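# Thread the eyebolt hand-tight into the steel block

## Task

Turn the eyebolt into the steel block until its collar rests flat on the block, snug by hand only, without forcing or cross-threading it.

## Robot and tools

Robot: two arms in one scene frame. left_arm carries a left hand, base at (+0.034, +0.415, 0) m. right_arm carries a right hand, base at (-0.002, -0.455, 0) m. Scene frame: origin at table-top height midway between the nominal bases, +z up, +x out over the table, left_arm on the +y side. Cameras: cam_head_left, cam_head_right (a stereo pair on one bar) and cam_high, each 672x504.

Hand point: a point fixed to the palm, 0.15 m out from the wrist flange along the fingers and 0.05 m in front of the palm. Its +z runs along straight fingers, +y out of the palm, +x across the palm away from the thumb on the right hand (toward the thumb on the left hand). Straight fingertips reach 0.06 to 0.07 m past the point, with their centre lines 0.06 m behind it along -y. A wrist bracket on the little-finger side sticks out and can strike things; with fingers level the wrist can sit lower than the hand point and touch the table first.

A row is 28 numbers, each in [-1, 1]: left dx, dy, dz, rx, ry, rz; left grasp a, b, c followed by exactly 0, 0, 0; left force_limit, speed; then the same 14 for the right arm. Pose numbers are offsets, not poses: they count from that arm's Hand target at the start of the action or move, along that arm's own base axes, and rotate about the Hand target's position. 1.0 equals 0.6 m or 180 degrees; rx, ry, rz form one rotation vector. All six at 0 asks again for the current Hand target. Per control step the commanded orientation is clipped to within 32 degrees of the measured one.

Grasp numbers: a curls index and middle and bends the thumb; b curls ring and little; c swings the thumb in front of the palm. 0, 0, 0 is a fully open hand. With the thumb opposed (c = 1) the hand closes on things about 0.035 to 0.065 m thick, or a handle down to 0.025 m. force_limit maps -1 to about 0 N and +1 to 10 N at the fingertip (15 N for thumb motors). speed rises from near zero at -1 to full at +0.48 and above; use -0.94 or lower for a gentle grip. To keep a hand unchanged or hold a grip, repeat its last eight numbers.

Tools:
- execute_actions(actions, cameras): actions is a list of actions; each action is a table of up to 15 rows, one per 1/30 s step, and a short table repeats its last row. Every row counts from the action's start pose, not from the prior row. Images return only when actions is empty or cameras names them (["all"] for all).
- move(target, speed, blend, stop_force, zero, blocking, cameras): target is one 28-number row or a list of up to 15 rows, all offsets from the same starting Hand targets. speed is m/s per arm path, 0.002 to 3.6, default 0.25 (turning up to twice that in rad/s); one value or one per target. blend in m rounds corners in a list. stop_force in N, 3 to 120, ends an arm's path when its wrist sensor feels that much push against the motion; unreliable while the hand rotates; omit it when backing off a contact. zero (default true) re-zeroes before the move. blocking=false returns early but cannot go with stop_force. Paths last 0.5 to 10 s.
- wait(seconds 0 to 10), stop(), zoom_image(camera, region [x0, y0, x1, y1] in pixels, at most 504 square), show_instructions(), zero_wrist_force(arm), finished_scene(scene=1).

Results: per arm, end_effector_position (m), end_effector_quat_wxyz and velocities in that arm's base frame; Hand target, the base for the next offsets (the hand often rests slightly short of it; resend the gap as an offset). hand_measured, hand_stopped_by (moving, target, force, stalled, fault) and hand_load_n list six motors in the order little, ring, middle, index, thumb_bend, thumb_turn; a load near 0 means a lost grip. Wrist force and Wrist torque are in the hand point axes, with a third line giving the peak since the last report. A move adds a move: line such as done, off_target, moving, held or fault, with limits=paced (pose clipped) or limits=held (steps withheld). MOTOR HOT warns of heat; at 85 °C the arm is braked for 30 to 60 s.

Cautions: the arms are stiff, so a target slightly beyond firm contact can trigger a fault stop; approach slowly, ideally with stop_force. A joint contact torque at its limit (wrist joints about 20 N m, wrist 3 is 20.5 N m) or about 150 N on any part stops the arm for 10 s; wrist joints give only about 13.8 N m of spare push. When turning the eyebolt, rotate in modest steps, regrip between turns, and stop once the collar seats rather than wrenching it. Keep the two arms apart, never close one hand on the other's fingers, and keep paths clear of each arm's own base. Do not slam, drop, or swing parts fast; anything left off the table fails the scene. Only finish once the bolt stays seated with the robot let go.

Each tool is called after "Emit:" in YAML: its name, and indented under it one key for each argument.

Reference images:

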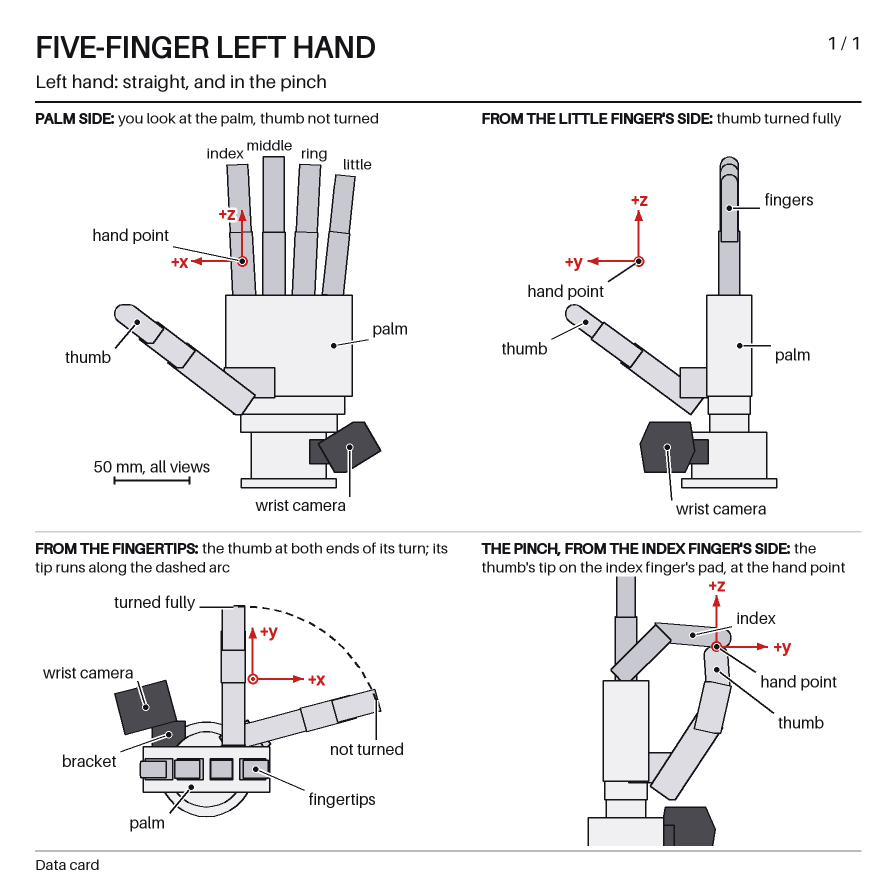

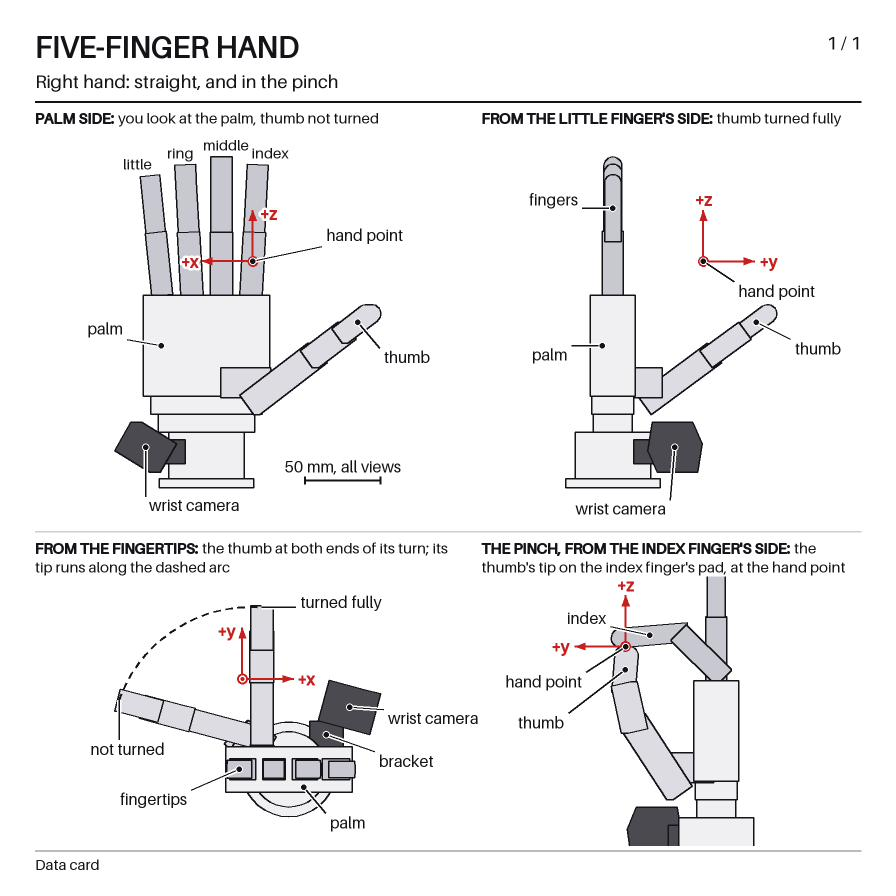

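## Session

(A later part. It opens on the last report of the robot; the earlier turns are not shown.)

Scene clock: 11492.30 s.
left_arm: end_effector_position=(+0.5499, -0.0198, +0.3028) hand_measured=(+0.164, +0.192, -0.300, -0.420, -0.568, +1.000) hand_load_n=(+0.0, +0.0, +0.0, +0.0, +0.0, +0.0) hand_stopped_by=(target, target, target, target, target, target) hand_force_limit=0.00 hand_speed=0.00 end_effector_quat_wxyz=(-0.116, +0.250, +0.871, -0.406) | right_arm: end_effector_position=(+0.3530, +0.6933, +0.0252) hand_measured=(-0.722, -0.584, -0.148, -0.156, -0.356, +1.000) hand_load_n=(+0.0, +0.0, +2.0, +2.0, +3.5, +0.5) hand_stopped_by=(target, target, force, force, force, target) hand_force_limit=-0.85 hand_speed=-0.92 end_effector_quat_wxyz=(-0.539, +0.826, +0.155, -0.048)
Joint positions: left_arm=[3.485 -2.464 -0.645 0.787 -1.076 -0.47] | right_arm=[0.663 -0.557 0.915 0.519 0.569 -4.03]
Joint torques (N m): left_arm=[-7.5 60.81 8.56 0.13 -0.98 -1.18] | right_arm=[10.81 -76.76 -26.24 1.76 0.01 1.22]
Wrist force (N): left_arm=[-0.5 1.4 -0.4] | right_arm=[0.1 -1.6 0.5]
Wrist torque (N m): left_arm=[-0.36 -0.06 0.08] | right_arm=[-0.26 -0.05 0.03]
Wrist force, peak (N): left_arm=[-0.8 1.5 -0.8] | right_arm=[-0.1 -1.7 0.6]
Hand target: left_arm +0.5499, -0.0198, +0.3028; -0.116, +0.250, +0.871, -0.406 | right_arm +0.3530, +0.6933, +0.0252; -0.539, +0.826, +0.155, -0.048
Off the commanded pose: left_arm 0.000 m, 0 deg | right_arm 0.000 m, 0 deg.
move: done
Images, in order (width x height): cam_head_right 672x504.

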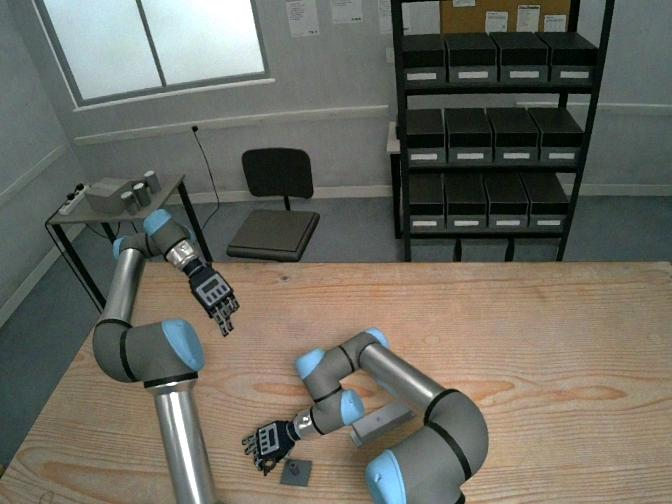

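Emit:
move:
  target:
    - [0,0,0,0,0,0,0.35,0.6,1,0,0,0,0.0,0,0,0,0,0,0,0,0.66,0.17,1,0,0,0,0.15,-0.92]
  speed: 0.01

Emit:
move:
  target:
    - [0,0,0,0,0,0,0.35,0.6,1,0,0,0,0.0,0,0,0,0.015,0,0,0,0.66,0.17,1,0,0,0,0.15,-0.92]
    - [0,0,0,0,0,0,0.35,0.6,1,0,0,0,0.0,0,0,0,0.16,0,0,0,0.66,0.17,1,0,0,0,0.15,-0.92]
  speed: [0.01,0.03]
  cameras: ["all"]

Emit:
zoom_image:
  camera: "cam_head_right"
  region: [240, 405, 300, 465]

Emit:
zoom_image:
  camera: "cam_head_left"
  region: [250, 410, 310, 470]

Scene clock: 11509.20 s.
left_arm: end_effector_position=(+0.5499, -0.0198, +0.3028) hand_measured=(+0.164, +0.192, -0.300, -0.420, -0.568, +1.000) hand_load_n=(+0.0, +0.0, +0.0, +0.0, +0.0, +0.0) hand_stopped_by=(target, target, target, target, target, target) hand_force_limit=0.00 hand_speed=0.00 end_effector_quat_wxyz=(-0.116, +0.250, +0.871, -0.406) | right_arm: end_effector_position=(+0.3530, +0.6933, +0.0252) hand_measured=(-0.726, -0.578, -0.134, -0.142, -0.352, +1.000) hand_load_n=(+0.0, +0.0, +5.5, +5.5, +10.0, +0.5) hand_stopped_by=(target, target, force, force, force, target) hand_force_limit=0.15 hand_speed=-0.92 end_effector_quat_wxyz=(-0.539, +0.826, +0.155, -0.048)
Joint positions: left_arm=[3.485 -2.464 -0.645 0.787 -1.076 -0.47] | right_arm=[0.663 -0.557 0.915 0.519 0.569 -4.03]
Joint torques (N m): left_arm=[-8.9 60.05 9.46 0.23 -0.73 -1.43] | right_arm=[9.99 -73.82 -25.45 -1.53 0.02 0.43]
Wrist force (N): left_arm=[-0.7 1.4 -0.5] | right_arm=[0.1 -2.1 0.1]
Wrist torque (N m): left_arm=[-0.36 -0.03 0.08] | right_arm=[-0.26 -0.04 0.03]
Wrist force, peak (N): left_arm=[-1.0 1.7 -0.7] | right_arm=[0.2 -2.9 0.4]
Hand target: left_arm +0.5499, -0.0198, +0.3028; -0.116, +0.250, +0.871, -0.406 | right_arm +0.3530, +0.6933, +0.0252; -0.539, +0.826, +0.155, -0.048
Off the commanded pose: left_arm 0.000 m, 0 deg | right_arm 0.000 m, 0 deg.
move: done

Scene clock: 11513.43 s.
left_arm: end_effector_position=(+0.5499, -0.0198, +0.3028) hand_measured=(+0.164, +0.192, -0.300, -0.420, -0.568, +1.000) hand_load_n=(+0.0, +0.0, +0.0, +0.0, +0.0, +0.0) hand_stopped_by=(target, target, target, target, target, target) hand_force_limit=0.00 hand_speed=0.00 end_effector_quat_wxyz=(-0.116, +0.250, +0.871, -0.406) | right_arm: end_effector_position=(+0.3530, +0.6933, +0.1214) hand_measured=(-0.726, -0.578, -0.134, -0.142, -0.352, +1.000) hand_load_n=(+0.0, +0.0, +5.5, +5.5, +11.0, +0.5) hand_stopped_by=(target, target, force, force, force, target) hand_force_limit=0.15 hand_speed=-0.92 end_effector_quat_wxyz=(-0.539, +0.826, +0.155, -0.048) end_effector_velocity=(+0.001, +0.000, -0.002) end_effector_angular_velocity=(+0.001, -0.003, +0.000)
Joint positions: left_arm=[3.485 -2.464 -0.645 0.787 -1.076 -0.47] | right_arm=[0.663 -0.636 0.812 0.701 0.569 -4.03]
Joint velocities: left_arm=[within noise] | right_arm=[0 0.001 0.002 -0.005 0.001 -0.001]
Joint torques (N m): left_arm=[-8.65 60.77 8.92 0.27 -0.73 -1] | right_arm=[9.26 -52.36 -9.87 -1.85 -0.16 -0.8]
Wrist force (N): left_arm=[-0.8 1.3 -0.8] | right_arm=[0.3 -0.7 0.8]
Wrist torque (N m): left_arm=[-0.36 -0.04 0.07] | right_arm=[-0.24 -0.06 0.03]
Wrist force, peak (N): left_arm=[-1.0 1.6 -0.5] | right_arm=[-0.1 -2.2 -0.1]
Hand target: left_arm +0.5499, -0.0198, +0.3028; -0.116, +0.250, +0.871, -0.406 | right_arm +0.3530, +0.6933, +0.1212; -0.539, +0.826, +0.155, -0.048
Off the commanded pose: left_arm 0.000 m, 0 deg | right_arm 0.000 m, 0 deg.
move: done

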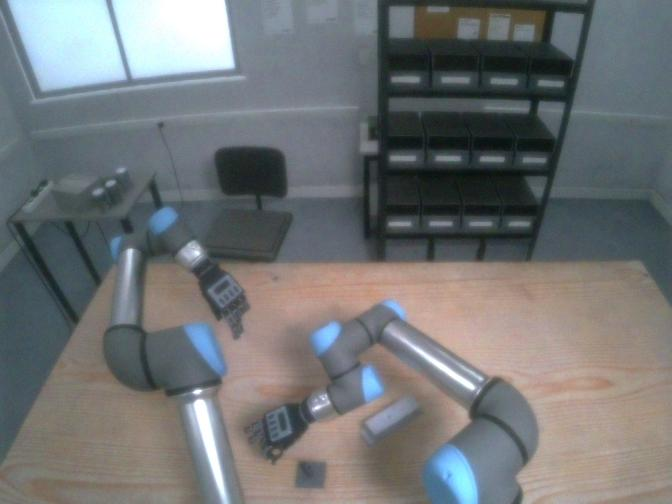

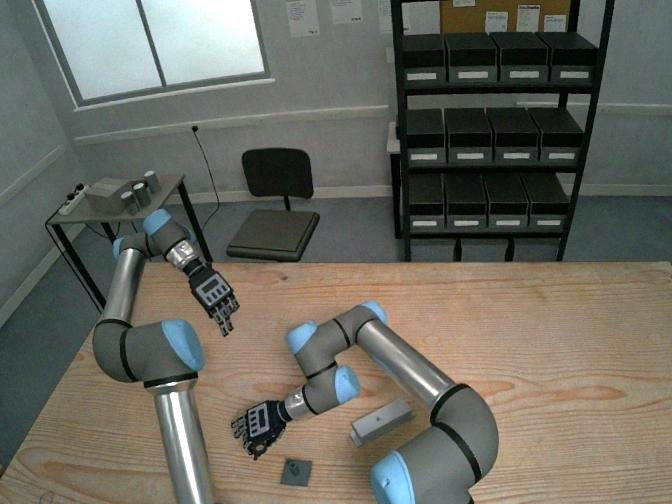

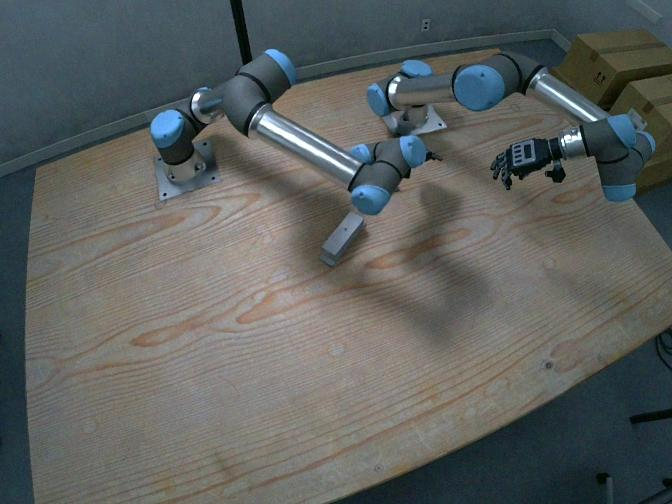

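Scaled by 8.400 from the camera's 672x504 image, which has a finer 960x720 frame.

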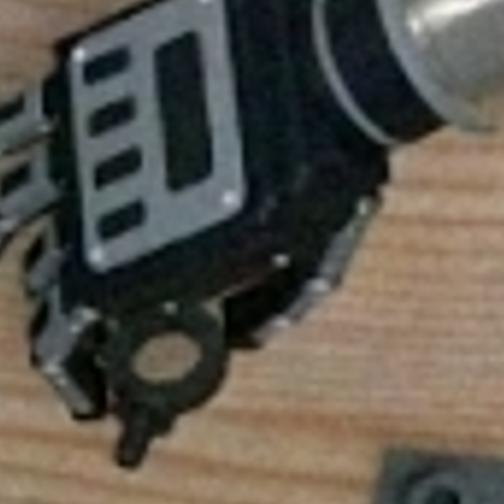

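Scaled by 8.400 from the camera's 672x504 image, which has a finer 960x720 frame.

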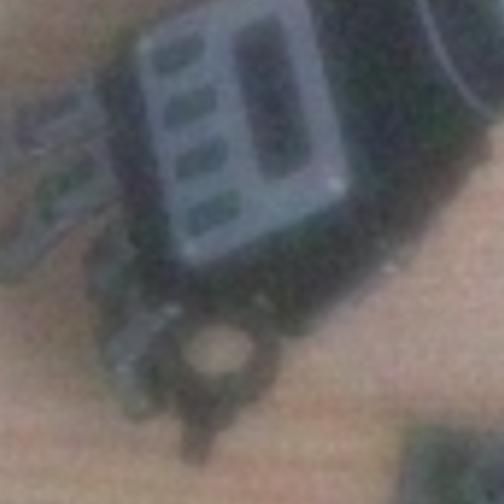

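Emit:
move:
  target:
    - [0,0,0,0,0,0,0.35,0.6,1,0,0,0,0.0,0,-0.032,-0.1223,0.0813,-0.0279,-0.5326,0,0.66,0.17,1,0,0,0,0.15,-0.92]
  speed: 0.12
  cameras: ["all"]

Emit:
zoom_image:
  camera: "cam_head_right"
  region: [260, 420, 320, 480]

Emit:
zoom_image:
  camera: "cam_high"
  region: [356, 130, 416, 190]

Emit:
zoom_image:
  camera: "cam_head_left"
  region: [280, 420, 340, 480]

Scene clock: 11556.33 s.
left_arm: end_effector_position=(+0.5499, -0.0198, +0.3028) hand_measured=(+0.164, +0.192, -0.300, -0.420, -0.568, +1.000) hand_load_n=(+0.0, +0.0, +0.0, +0.0, +0.0, +0.0) hand_stopped_by=(target, target, target, target, target, target) hand_force_limit=0.00 hand_speed=0.00 end_effector_quat_wxyz=(-0.116, +0.250, +0.871, -0.406) | right_arm: end_effector_position=(+0.3337, +0.6199, +0.1700) hand_measured=(-0.726, -0.578, -0.134, -0.142, -0.352, +1.000) hand_load_n=(+0.0, +0.0, +5.5, +5.5, +10.5, +1.5) hand_stopped_by=(target, target, force, force, force, target) hand_force_limit=0.15 hand_speed=-0.92 end_effector_quat_wxyz=(-0.214, +0.610, +0.502, +0.575)
Joint positions: left_arm=[3.485 -2.464 -0.645 0.787 -1.076 -0.47] | right_arm=[0.95 -1.201 1.8 -0.348 1.479 -5.069]
Joint torques (N m): left_arm=[-7.72 59.45 9.66 0.35 -1.01 -1.14] | right_arm=[-11.67 -33.82 -26.04 0.61 -0.1 -0.1]
Wrist force (N): left_arm=[-0.8 1.4 -0.7] | right_arm=[0.4 -0.8 -0.3]
Wrist torque (N m): left_arm=[-0.34 -0.04 0.07] | right_arm=[-0.10 -0.06 0.02]
Wrist force, peak (N): left_arm=[-0.8 1.7 -0.7] | right_arm=[0.3 -1.3 0.5]
Hand target: left_arm +0.5499, -0.0198, +0.3028; -0.116, +0.250, +0.871, -0.406 | right_arm +0.3338, +0.6199, +0.1699; -0.214, +0.610, +0.502, +0.575
Off the commanded pose: left_arm 0.000 m, 0 deg | right_arm 0.000 m, 0 deg.
move: done

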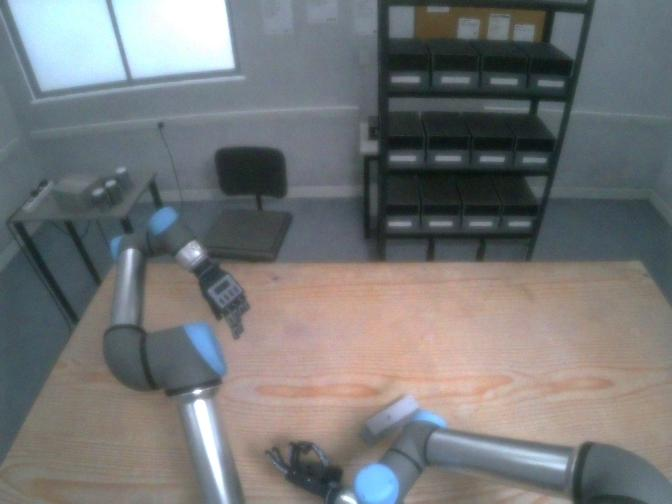

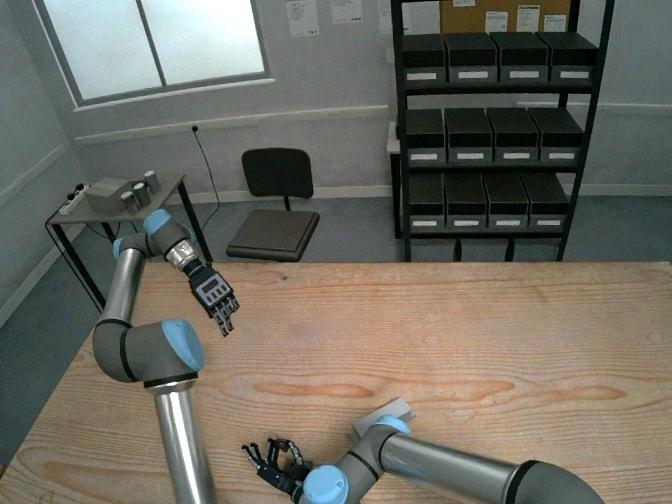

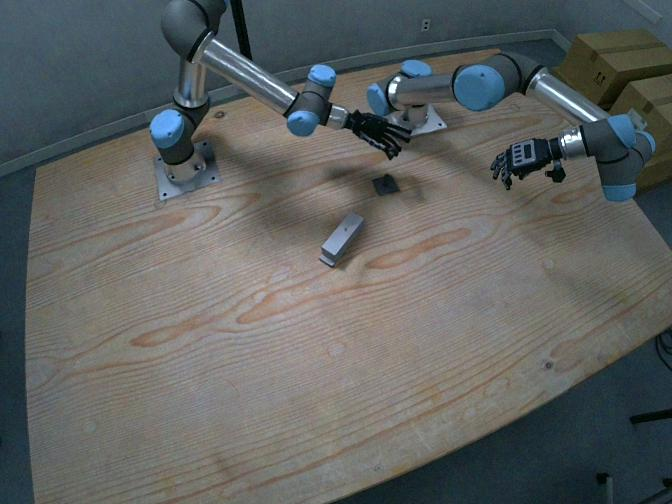

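Scaled by 8.400 from the camera's 672x504 image, which has a finer 960x720 frame.

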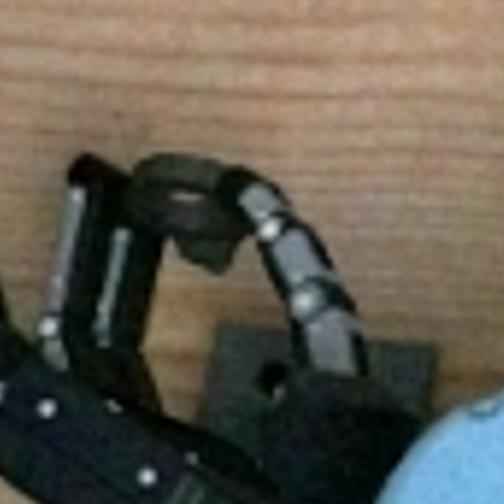

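Scaled by 8.400 from the camera's 672x504 image, which has a finer 960x720 frame.

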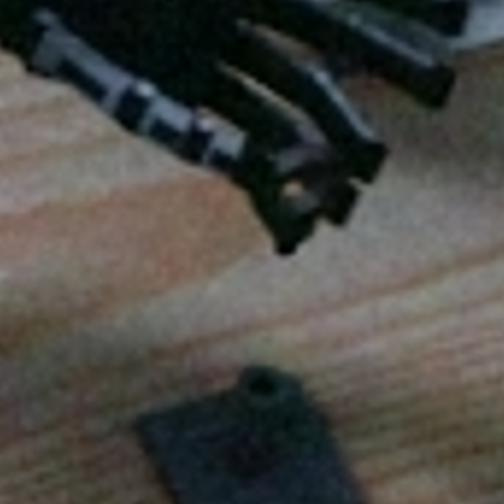

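Scaled by 8.400 from the camera's 672x504 image, which has a finer 960x720 frame.

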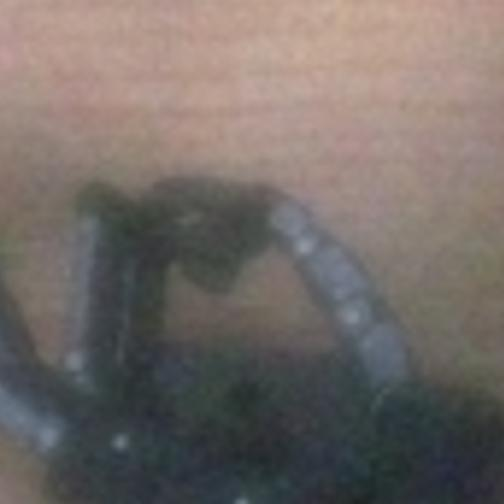

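Emit:
zoom_image:
  camera: "cam_head_right"
  region: [270, 434, 298, 462]

Emit:
zoom_image:
  camera: "cam_high"
  region: [378, 138, 410, 170]

Emit:
zoom_image:
  camera: "cam_head_left"
  region: [290, 434, 322, 466]

Scaled by 18.000 from the camera's 672x504 image, which has a finer 960x720 frame.

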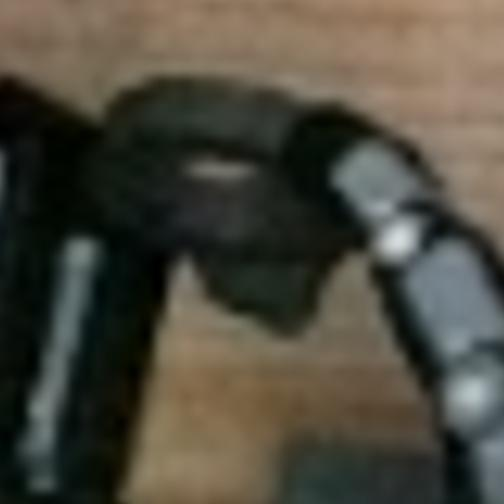

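Scaled by 15.750 from the camera's 672x504 image, which has a finer 960x720 frame.

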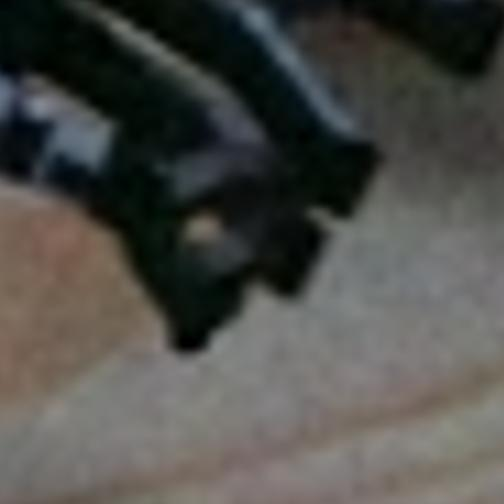

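Scaled by 15.750 from the camera's 672x504 image, which has a finer 960x720 frame.

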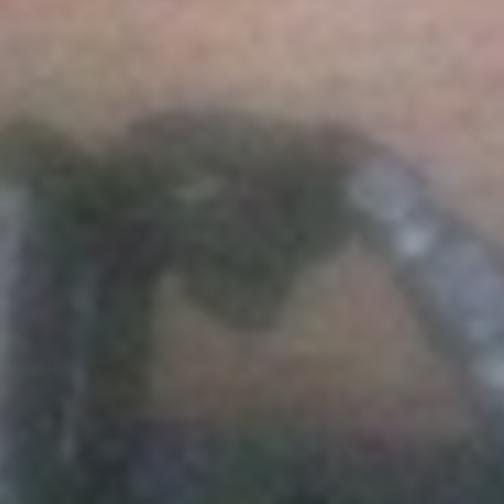

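Emit:
move:
  target:
    - [0,0,0,0,0,0,0.35,0.6,1,0,0,0,0.0,0,0,0,-0.1083,0,0,0,0.66,0.17,1,0,0,0,0.15,-0.92]
  speed: 0.04
  stop_force: 5
  cameras: ["all"]

Emit:
zoom_image:
  camera: "cam_head_right"
  region: [272, 442, 308, 478]

Emit:
zoom_image:
  camera: "cam_high"
  region: [370, 150, 406, 186]

Emit:
zoom_image:
  camera: "cam_head_left"
  region: [290, 444, 326, 480]

Scene clock: 11604.03 s.
left_arm: end_effector_position=(+0.5499, -0.0198, +0.3028) hand_measured=(+0.164, +0.192, -0.300, -0.420, -0.568, +1.000) hand_load_n=(+0.0, +0.0, +0.0, +0.0, +0.0, +0.0) hand_stopped_by=(target, target, target, target, target, target) hand_force_limit=0.00 hand_speed=0.00 end_effector_quat_wxyz=(-0.116, +0.250, +0.871, -0.406) | right_arm: end_effector_position=(+0.3338, +0.6199, +0.1050) hand_measured=(-0.726, -0.578, -0.134, -0.142, -0.352, +1.000) hand_load_n=(+0.0, +0.0, +5.0, +5.5, +10.5, +1.5) hand_stopped_by=(target, target, force, force, force, target) hand_force_limit=0.15 hand_speed=-0.92 end_effector_quat_wxyz=(-0.214, +0.610, +0.502, +0.575)
Joint positions: left_arm=[3.485 -2.464 -0.645 0.787 -1.076 -0.47] | right_arm=[0.949 -1.101 1.857 -0.505 1.479 -5.069]
Joint torques (N m): left_arm=[-8.07 60.83 8.98 0.31 -0.99 -1.22] | right_arm=[-11.49 -53.18 -25 1.52 -0.25 -0.96]
Wrist force (N): left_arm=[-0.8 1.3 -0.8] | right_arm=[0.5 -0.7 -0.3]
Wrist torque (N m): left_arm=[-0.35 -0.05 0.07] | right_arm=[-0.08 -0.09 0.02]
Wrist force, peak (N): left_arm=[-0.9 1.6 -0.7] | right_arm=[0.6 -1.1 -0.5]
Hand target: left_arm +0.5499, -0.0198, +0.3028; -0.116, +0.250, +0.871, -0.406 | right_arm +0.3338, +0.6199, +0.1050; -0.214, +0.610, +0.502, +0.575
Off the commanded pose: left_arm 0.000 m, 0 deg | right_arm 0.000 m, 0 deg.
move: done

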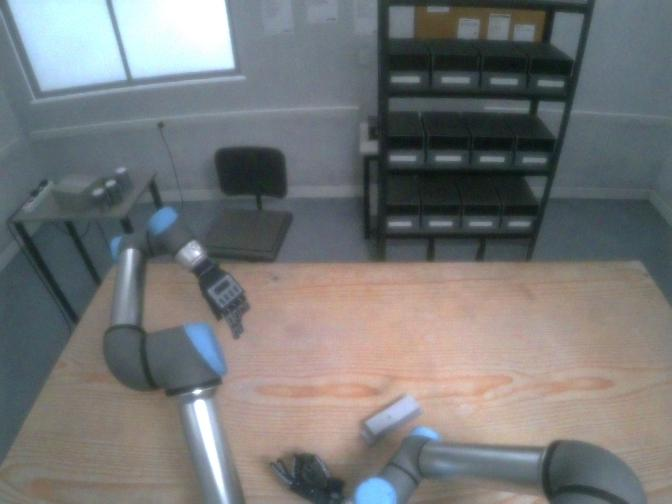

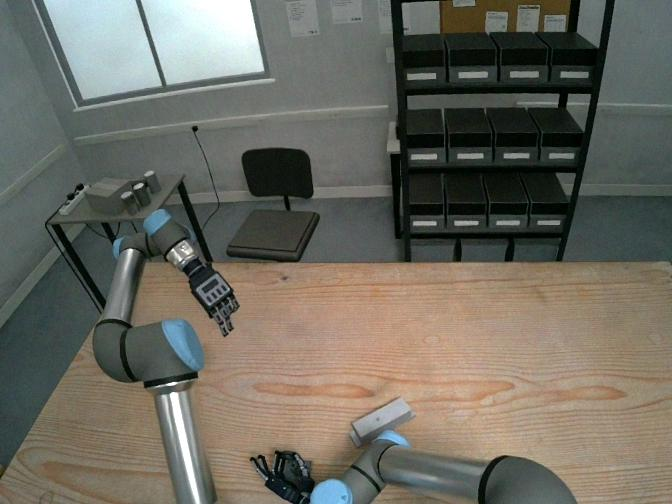

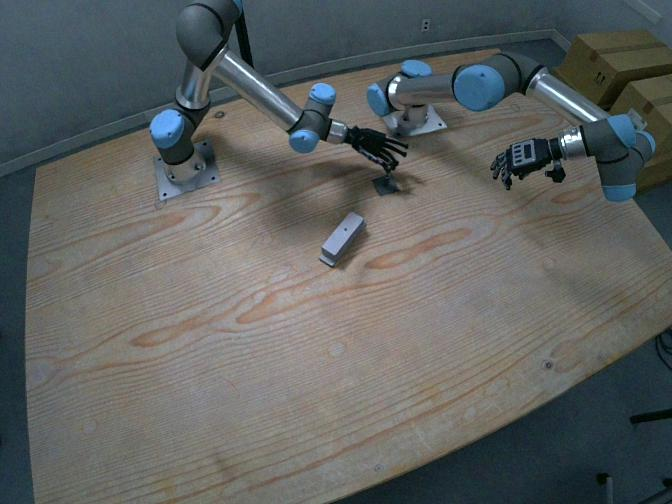

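Scaled by 14.000 from the camera's 672x504 image, which has a finer 960x720 frame.

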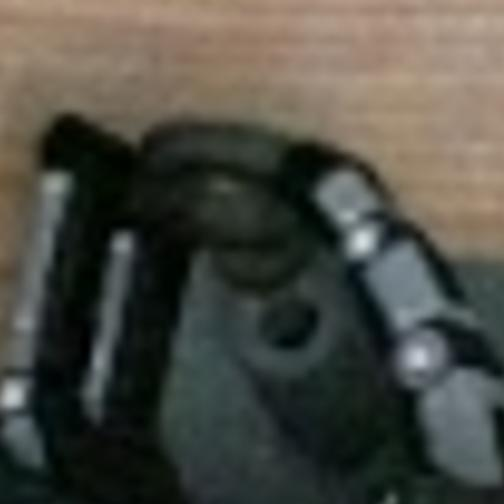

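Scaled by 14.000 from the camera's 672x504 image, which has a finer 960x720 frame.

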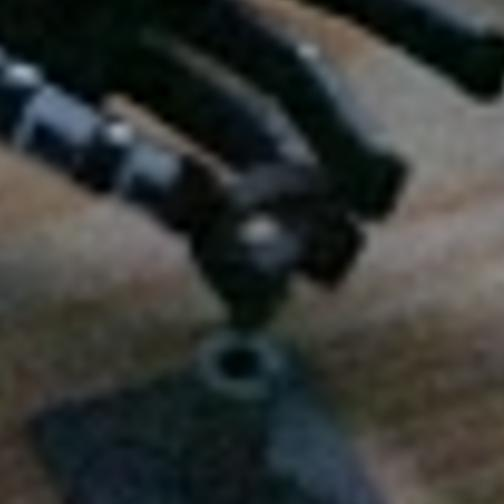

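Scaled by 14.000 from the camera's 672x504 image, which has a finer 960x720 frame.

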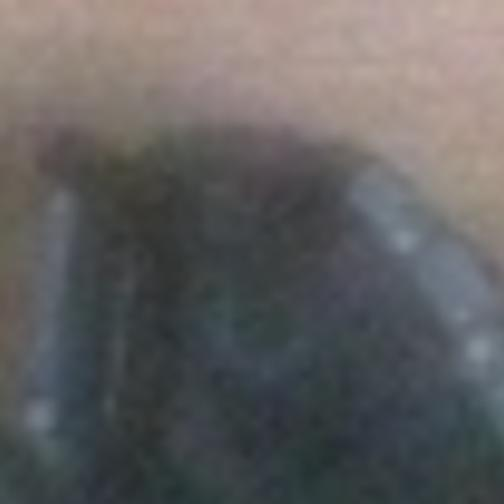

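Emit:
move:
  target:
    - [0,0,0,0,0,0,0.35,0.6,1,0,0,0,0.0,0,0.0005,0.0015,-0.02,0,0,0,0.66,0.17,1,0,0,0,0.15,-0.92]
    - [0,0,0,0,0,0,0.35,0.6,1,0,0,0,0.0,0,0.0005,0.0015,-0.08,0,0,0,0.66,0.17,1,0,0,0,0.15,-0.92]
  speed: 0.008
  stop_force: 3
  cameras: ["all"]

Emit:
zoom_image:
  camera: "cam_head_right"
  region: [272, 442, 308, 478]

Emit:
zoom_image:
  camera: "cam_high"
  region: [370, 150, 406, 186]

Scene clock: 11627.80 s.
left_arm: end_effector_position=(+0.5499, -0.0198, +0.3028) hand_measured=(+0.164, +0.192, -0.300, -0.420, -0.568, +1.000) hand_load_n=(+0.0, +0.0, +0.0, +0.0, +0.5, +0.0) hand_stopped_by=(target, target, target, target, target, target) hand_force_limit=0.00 hand_speed=0.00 end_effector_quat_wxyz=(-0.116, +0.250, +0.871, -0.406) | right_arm: end_effector_position=(+0.3342, +0.6208, +0.0761) hand_measured=(-0.726, -0.578, -0.134, -0.142, -0.352, +1.000) hand_load_n=(+0.0, +0.0, +5.0, +6.5, +9.5, +2.0) hand_stopped_by=(target, target, force, force, force, target) hand_force_limit=0.15 hand_speed=-0.92 end_effector_quat_wxyz=(-0.214, +0.610, +0.502, +0.575)
Joint positions: left_arm=[3.485 -2.464 -0.645 0.787 -1.076 -0.47] | right_arm=[0.95 -1.049 1.871 -0.571 1.48 -5.069]
Joint torques (N m): left_arm=[-7.92 60.26 10.27 0.24 -0.8 -1.04] | right_arm=[9.35 -55.15 -21.3 1.17 -0.11 1.32]
Wrist force (N): left_arm=[-0.7 1.3 -0.5] | right_arm=[1.4 -2.0 0.4]
Wrist torque (N m): left_arm=[-0.37 -0.04 0.08] | right_arm=[-0.09 -0.07 0.04]
Wrist force, peak (N): left_arm=[-1.1 1.6 -0.6] | right_arm=[4.3 -1.7 -0.2]
Hand target: left_arm +0.5499, -0.0198, +0.3028; -0.116, +0.250, +0.871, -0.406 | right_arm +0.3342, +0.6208, +0.0762; -0.214, +0.610, +0.502, +0.575 (not the last commanded pose)
Off the commanded pose: left_arm 0.000 m, 0 deg | right_arm 0.019 m, 0 deg.
move: contact (right_arm); path passed 1 of 2 targets

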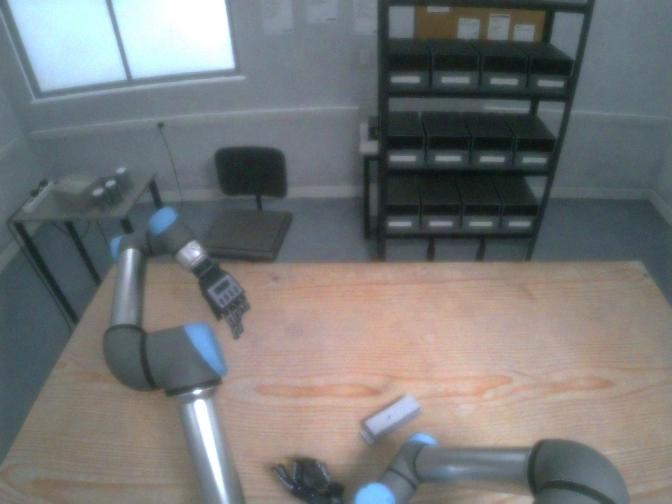

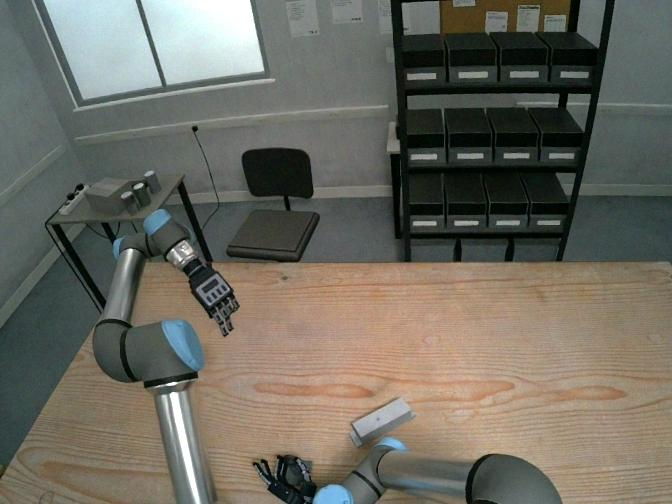

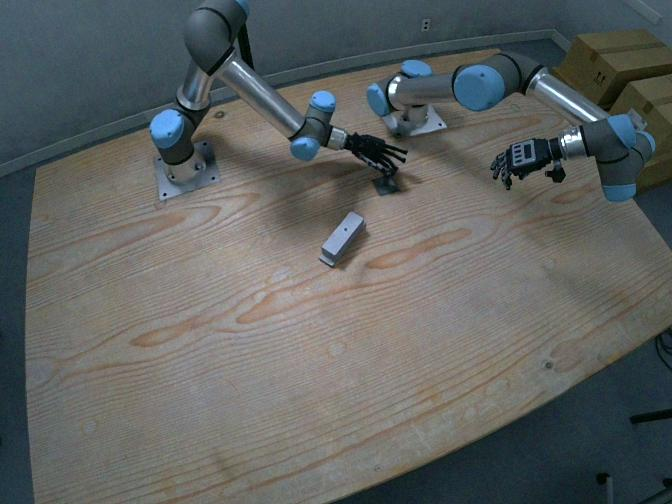

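Scaled by 14.000 from the camera's 672x504 image, which has a finer 960x720 frame.

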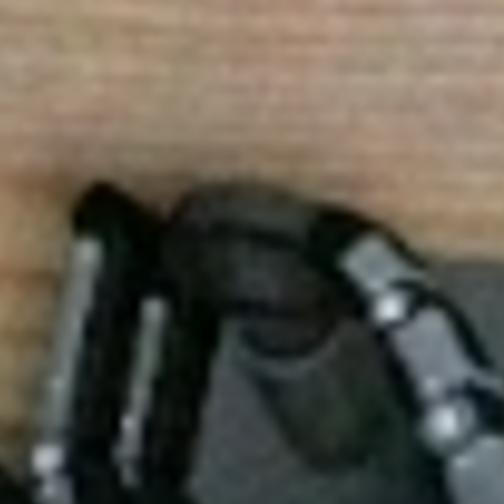

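Scaled by 14.000 from the camera's 672x504 image, which has a finer 960x720 frame.

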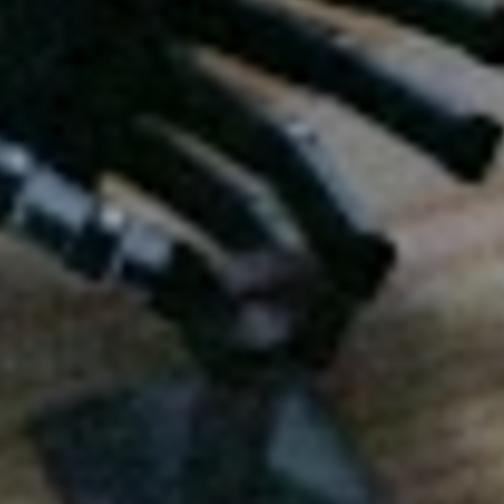

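Emit:
move:
  target:
    - [0,0,0,0,0,0,0.35,0.6,1,0,0,0,0.0,0,-0.0017,0.0008,0.001,0,0,0,0.66,0.17,1,0,0,0,0.15,-0.92]
    - [0,0,0,0,0,0,0.35,0.6,1,0,0,0,0.0,0,-0.0017,0.0008,-0.035,0,0,0,0.66,0.17,1,0,0,0,0.15,-0.92]
  speed: 0.006
  stop_force: 4

Scene clock: 11650.43 s.
left_arm: end_effector_position=(+0.5499, -0.0198, +0.3028) hand_measured=(+0.164, +0.192, -0.300, -0.420, -0.568, +1.000) hand_load_n=(+0.0, +0.0, +0.0, +0.0, +0.0, +0.0) hand_stopped_by=(target, target, target, target, target, target) hand_force_limit=0.00 hand_speed=0.00 end_effector_quat_wxyz=(-0.116, +0.250, +0.871, -0.406) | right_arm: end_effector_position=(+0.3331, +0.6214, +0.0749) hand_measured=(-0.726, -0.578, -0.134, -0.142, -0.352, +1.000) hand_load_n=(+0.0, +0.0, +5.0, +5.0, +10.5, -1.0) hand_stopped_by=(target, target, force, force, force, target) hand_force_limit=0.15 hand_speed=-0.92 end_effector_quat_wxyz=(-0.214, +0.610, +0.502, +0.575)
Joint positions: left_arm=[3.485 -2.464 -0.645 0.787 -1.076 -0.47] | right_arm=[0.953 -1.047 1.871 -0.574 1.482 -5.068]
Joint torques (N m): left_arm=[-7.02 62.2 9.11 0.26 -0.83 -1.08] | right_arm=[-0.44 -51.74 -19.97 2.17 0.61 0.71]
Wrist force (N): left_arm=[-0.9 1.4 -0.7] | right_arm=[3.9 -0.9 -1.5]
Wrist torque (N m): left_arm=[-0.34 -0.03 0.07] | right_arm=[-0.12 -0.01 -0.01]
Wrist force, peak (N): left_arm=[-1.0 1.6 -0.8] | right_arm=[5.9 -0.9 -2.0]
Hand target: left_arm +0.5499, -0.0198, +0.3028; -0.116, +0.250, +0.871, -0.406 | right_arm +0.3331, +0.6214, +0.0749; -0.214, +0.610, +0.502, +0.575 (not the last commanded pose)
Off the commanded pose: left_arm 0.000 m, 0 deg | right_arm 0.020 m, 0 deg.
move: contact (right_arm); path passed 1 of 2 targets

Emit:
wait:
  seconds: 0
  cameras: ["all"]

Emit:
zoom_image:
  camera: "cam_head_right"
  region: [280, 454, 304, 478]

Emit:
zoom_image:
  camera: "cam_high"
  region: [374, 160, 402, 188]

Emit:
zoom_image:
  camera: "cam_head_left"
  region: [294, 450, 322, 478]

Scene clock: 11658.50 s.
left_arm: end_effector_position=(+0.5499, -0.0198, +0.3028) hand_measured=(+0.164, +0.192, -0.300, -0.420, -0.568, +1.000) hand_load_n=(+0.0, +0.0, +0.0, +0.0, +0.0, +0.0) hand_stopped_by=(target, target, target, target, target, target) hand_force_limit=0.00 hand_speed=0.00 end_effector_quat_wxyz=(-0.116, +0.250, +0.871, -0.406) | right_arm: end_effector_position=(+0.3331, +0.6214, +0.0749) hand_measured=(-0.726, -0.578, -0.134, -0.142, -0.352, +1.000) hand_load_n=(+0.0, +0.0, +5.0, +5.5, +11.0, -0.5) hand_stopped_by=(target, target, force, force, force, target) hand_force_limit=0.15 hand_speed=-0.92 end_effector_quat_wxyz=(-0.214, +0.610, +0.502, +0.575)
Joint positions: left_arm=[3.485 -2.464 -0.645 0.787 -1.076 -0.47] | right_arm=[0.953 -1.047 1.871 -0.574 1.482 -5.068]
Joint torques (N m): left_arm=[-8.05 61.43 9.53 0.27 -0.97 -1.17] | right_arm=[1.45 -52.39 -20.27 1.74 0.6 0.76]
Wrist force (N): left_arm=[-0.8 1.5 -0.5] | right_arm=[4.0 -0.7 -1.4]
Wrist torque (N m): left_arm=[-0.34 -0.02 0.06] | right_arm=[-0.10 -0.01 0.00]
Wrist force, peak (N): left_arm=[-1.1 1.5 -0.7] | right_arm=[4.2 -0.8 -1.5]
Hand target: left_arm +0.5499, -0.0198, +0.3028; -0.116, +0.250, +0.871, -0.406 | right_arm +0.3331, +0.6214, +0.0749; -0.214, +0.610, +0.502, +0.575 (not the last commanded pose)
Off the commanded pose: left_arm 0.000 m, 0 deg | right_arm 0.020 m, 0 deg.

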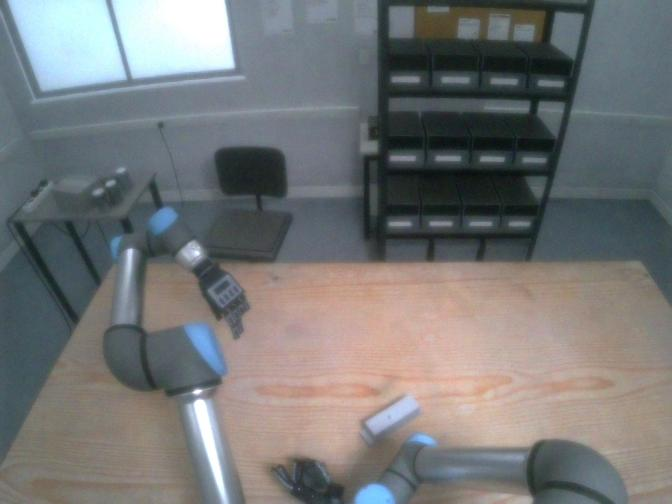

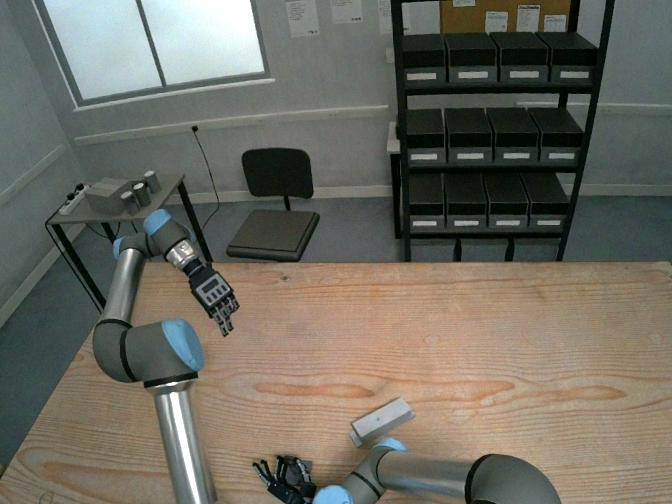

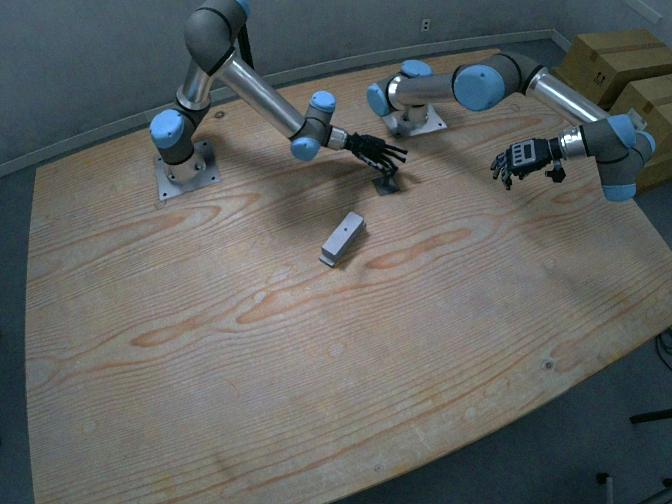

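Scaled by 21.000 from the camera's 672x504 image, which has a finer 960x720 frame.

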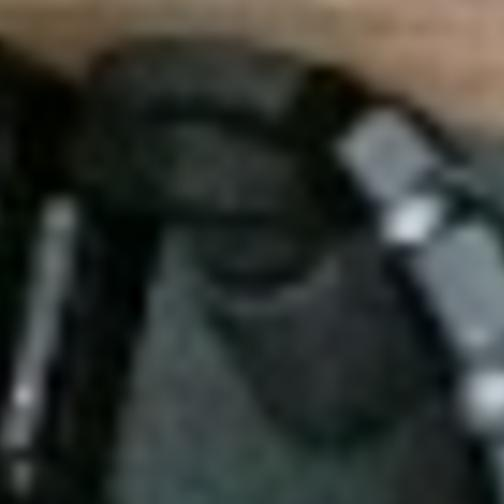

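Scaled by 18.000 from the camera's 672x504 image, which has a finer 960x720 frame.

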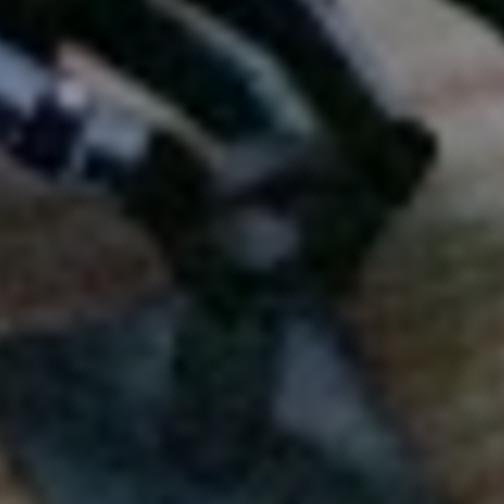

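Scaled by 18.000 from the camera's 672x504 image, which has a finer 960x720 frame.

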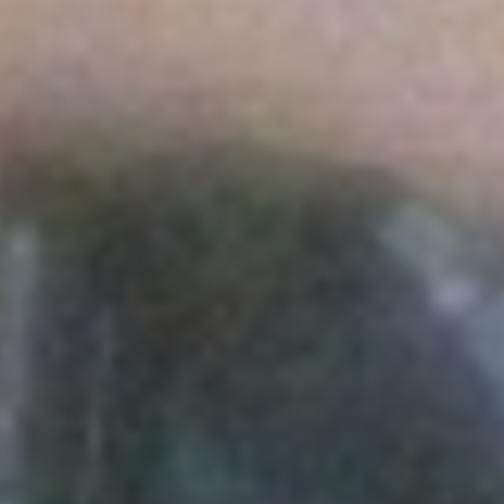

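Emit:
move:
  target:
    - [0,0,0,0,0,0,0.35,0.6,1,0,0,0,0.0,0,-0.0015,-0.0025,0.001,0,0,0,0.66,0.17,1,0,0,0,0.15,-0.92]
    - [0,0,0,0,0,0,0.35,0.6,1,0,0,0,0.0,0,-0.0015,-0.0025,-0.035,0,0,0,0.66,0.17,1,0,0,0,0.15,-0.92]
  speed: 0.006
  stop_force: 4

Scene clock: 11678.40 s.
left_arm: end_effector_position=(+0.5499, -0.0198, +0.3028) hand_measured=(+0.164, +0.192, -0.300, -0.420, -0.568, +1.000) hand_load_n=(+0.0, +0.0, +0.0, +0.0, +0.0, +0.0) hand_stopped_by=(target, target, target, target, target, target) hand_force_limit=0.00 hand_speed=0.00 end_effector_quat_wxyz=(-0.116, +0.250, +0.871, -0.406) | right_arm: end_effector_position=(+0.3323, +0.6202, +0.0754) hand_measured=(-0.726, -0.578, -0.134, -0.142, -0.352, +1.000) hand_load_n=(+0.0, +0.0, +5.5, +7.5, +8.5, +4.0) hand_stopped_by=(target, target, force, force, force, target) hand_force_limit=0.15 hand_speed=-0.92 end_effector_quat_wxyz=(-0.214, +0.610, +0.502, +0.575)
Joint positions: left_arm=[3.485 -2.464 -0.645 0.787 -1.076 -0.47] | right_arm=[0.953 -1.05 1.876 -0.575 1.482 -5.068]
Joint torques (N m): left_arm=[-7.45 60.29 9.97 0.26 -0.77 -1.13] | right_arm=[11.28 -22.8 -21.19 1.85 0.48 -0.9]
Wrist force (N): left_arm=[-0.9 1.4 -0.7] | right_arm=[1.4 -1.3 2.1]
Wrist torque (N m): left_arm=[-0.33 -0.03 0.06] | right_arm=[-0.11 0.01 0.04]
Wrist force, peak (N): left_arm=[-0.8 1.8 -0.6] | right_arm=[4.2 -0.7 -1.4]
Hand target: left_arm +0.5499, -0.0198, +0.3028; -0.116, +0.250, +0.871, -0.406 | right_arm +0.3323, +0.6202, +0.0754; -0.214, +0.610, +0.502, +0.575 (not the last commanded pose)
Off the commanded pose: left_arm 0.000 m, 0 deg | right_arm 0.021 m, 0 deg.
move: contact (right_arm); path passed 0 of 2 targets


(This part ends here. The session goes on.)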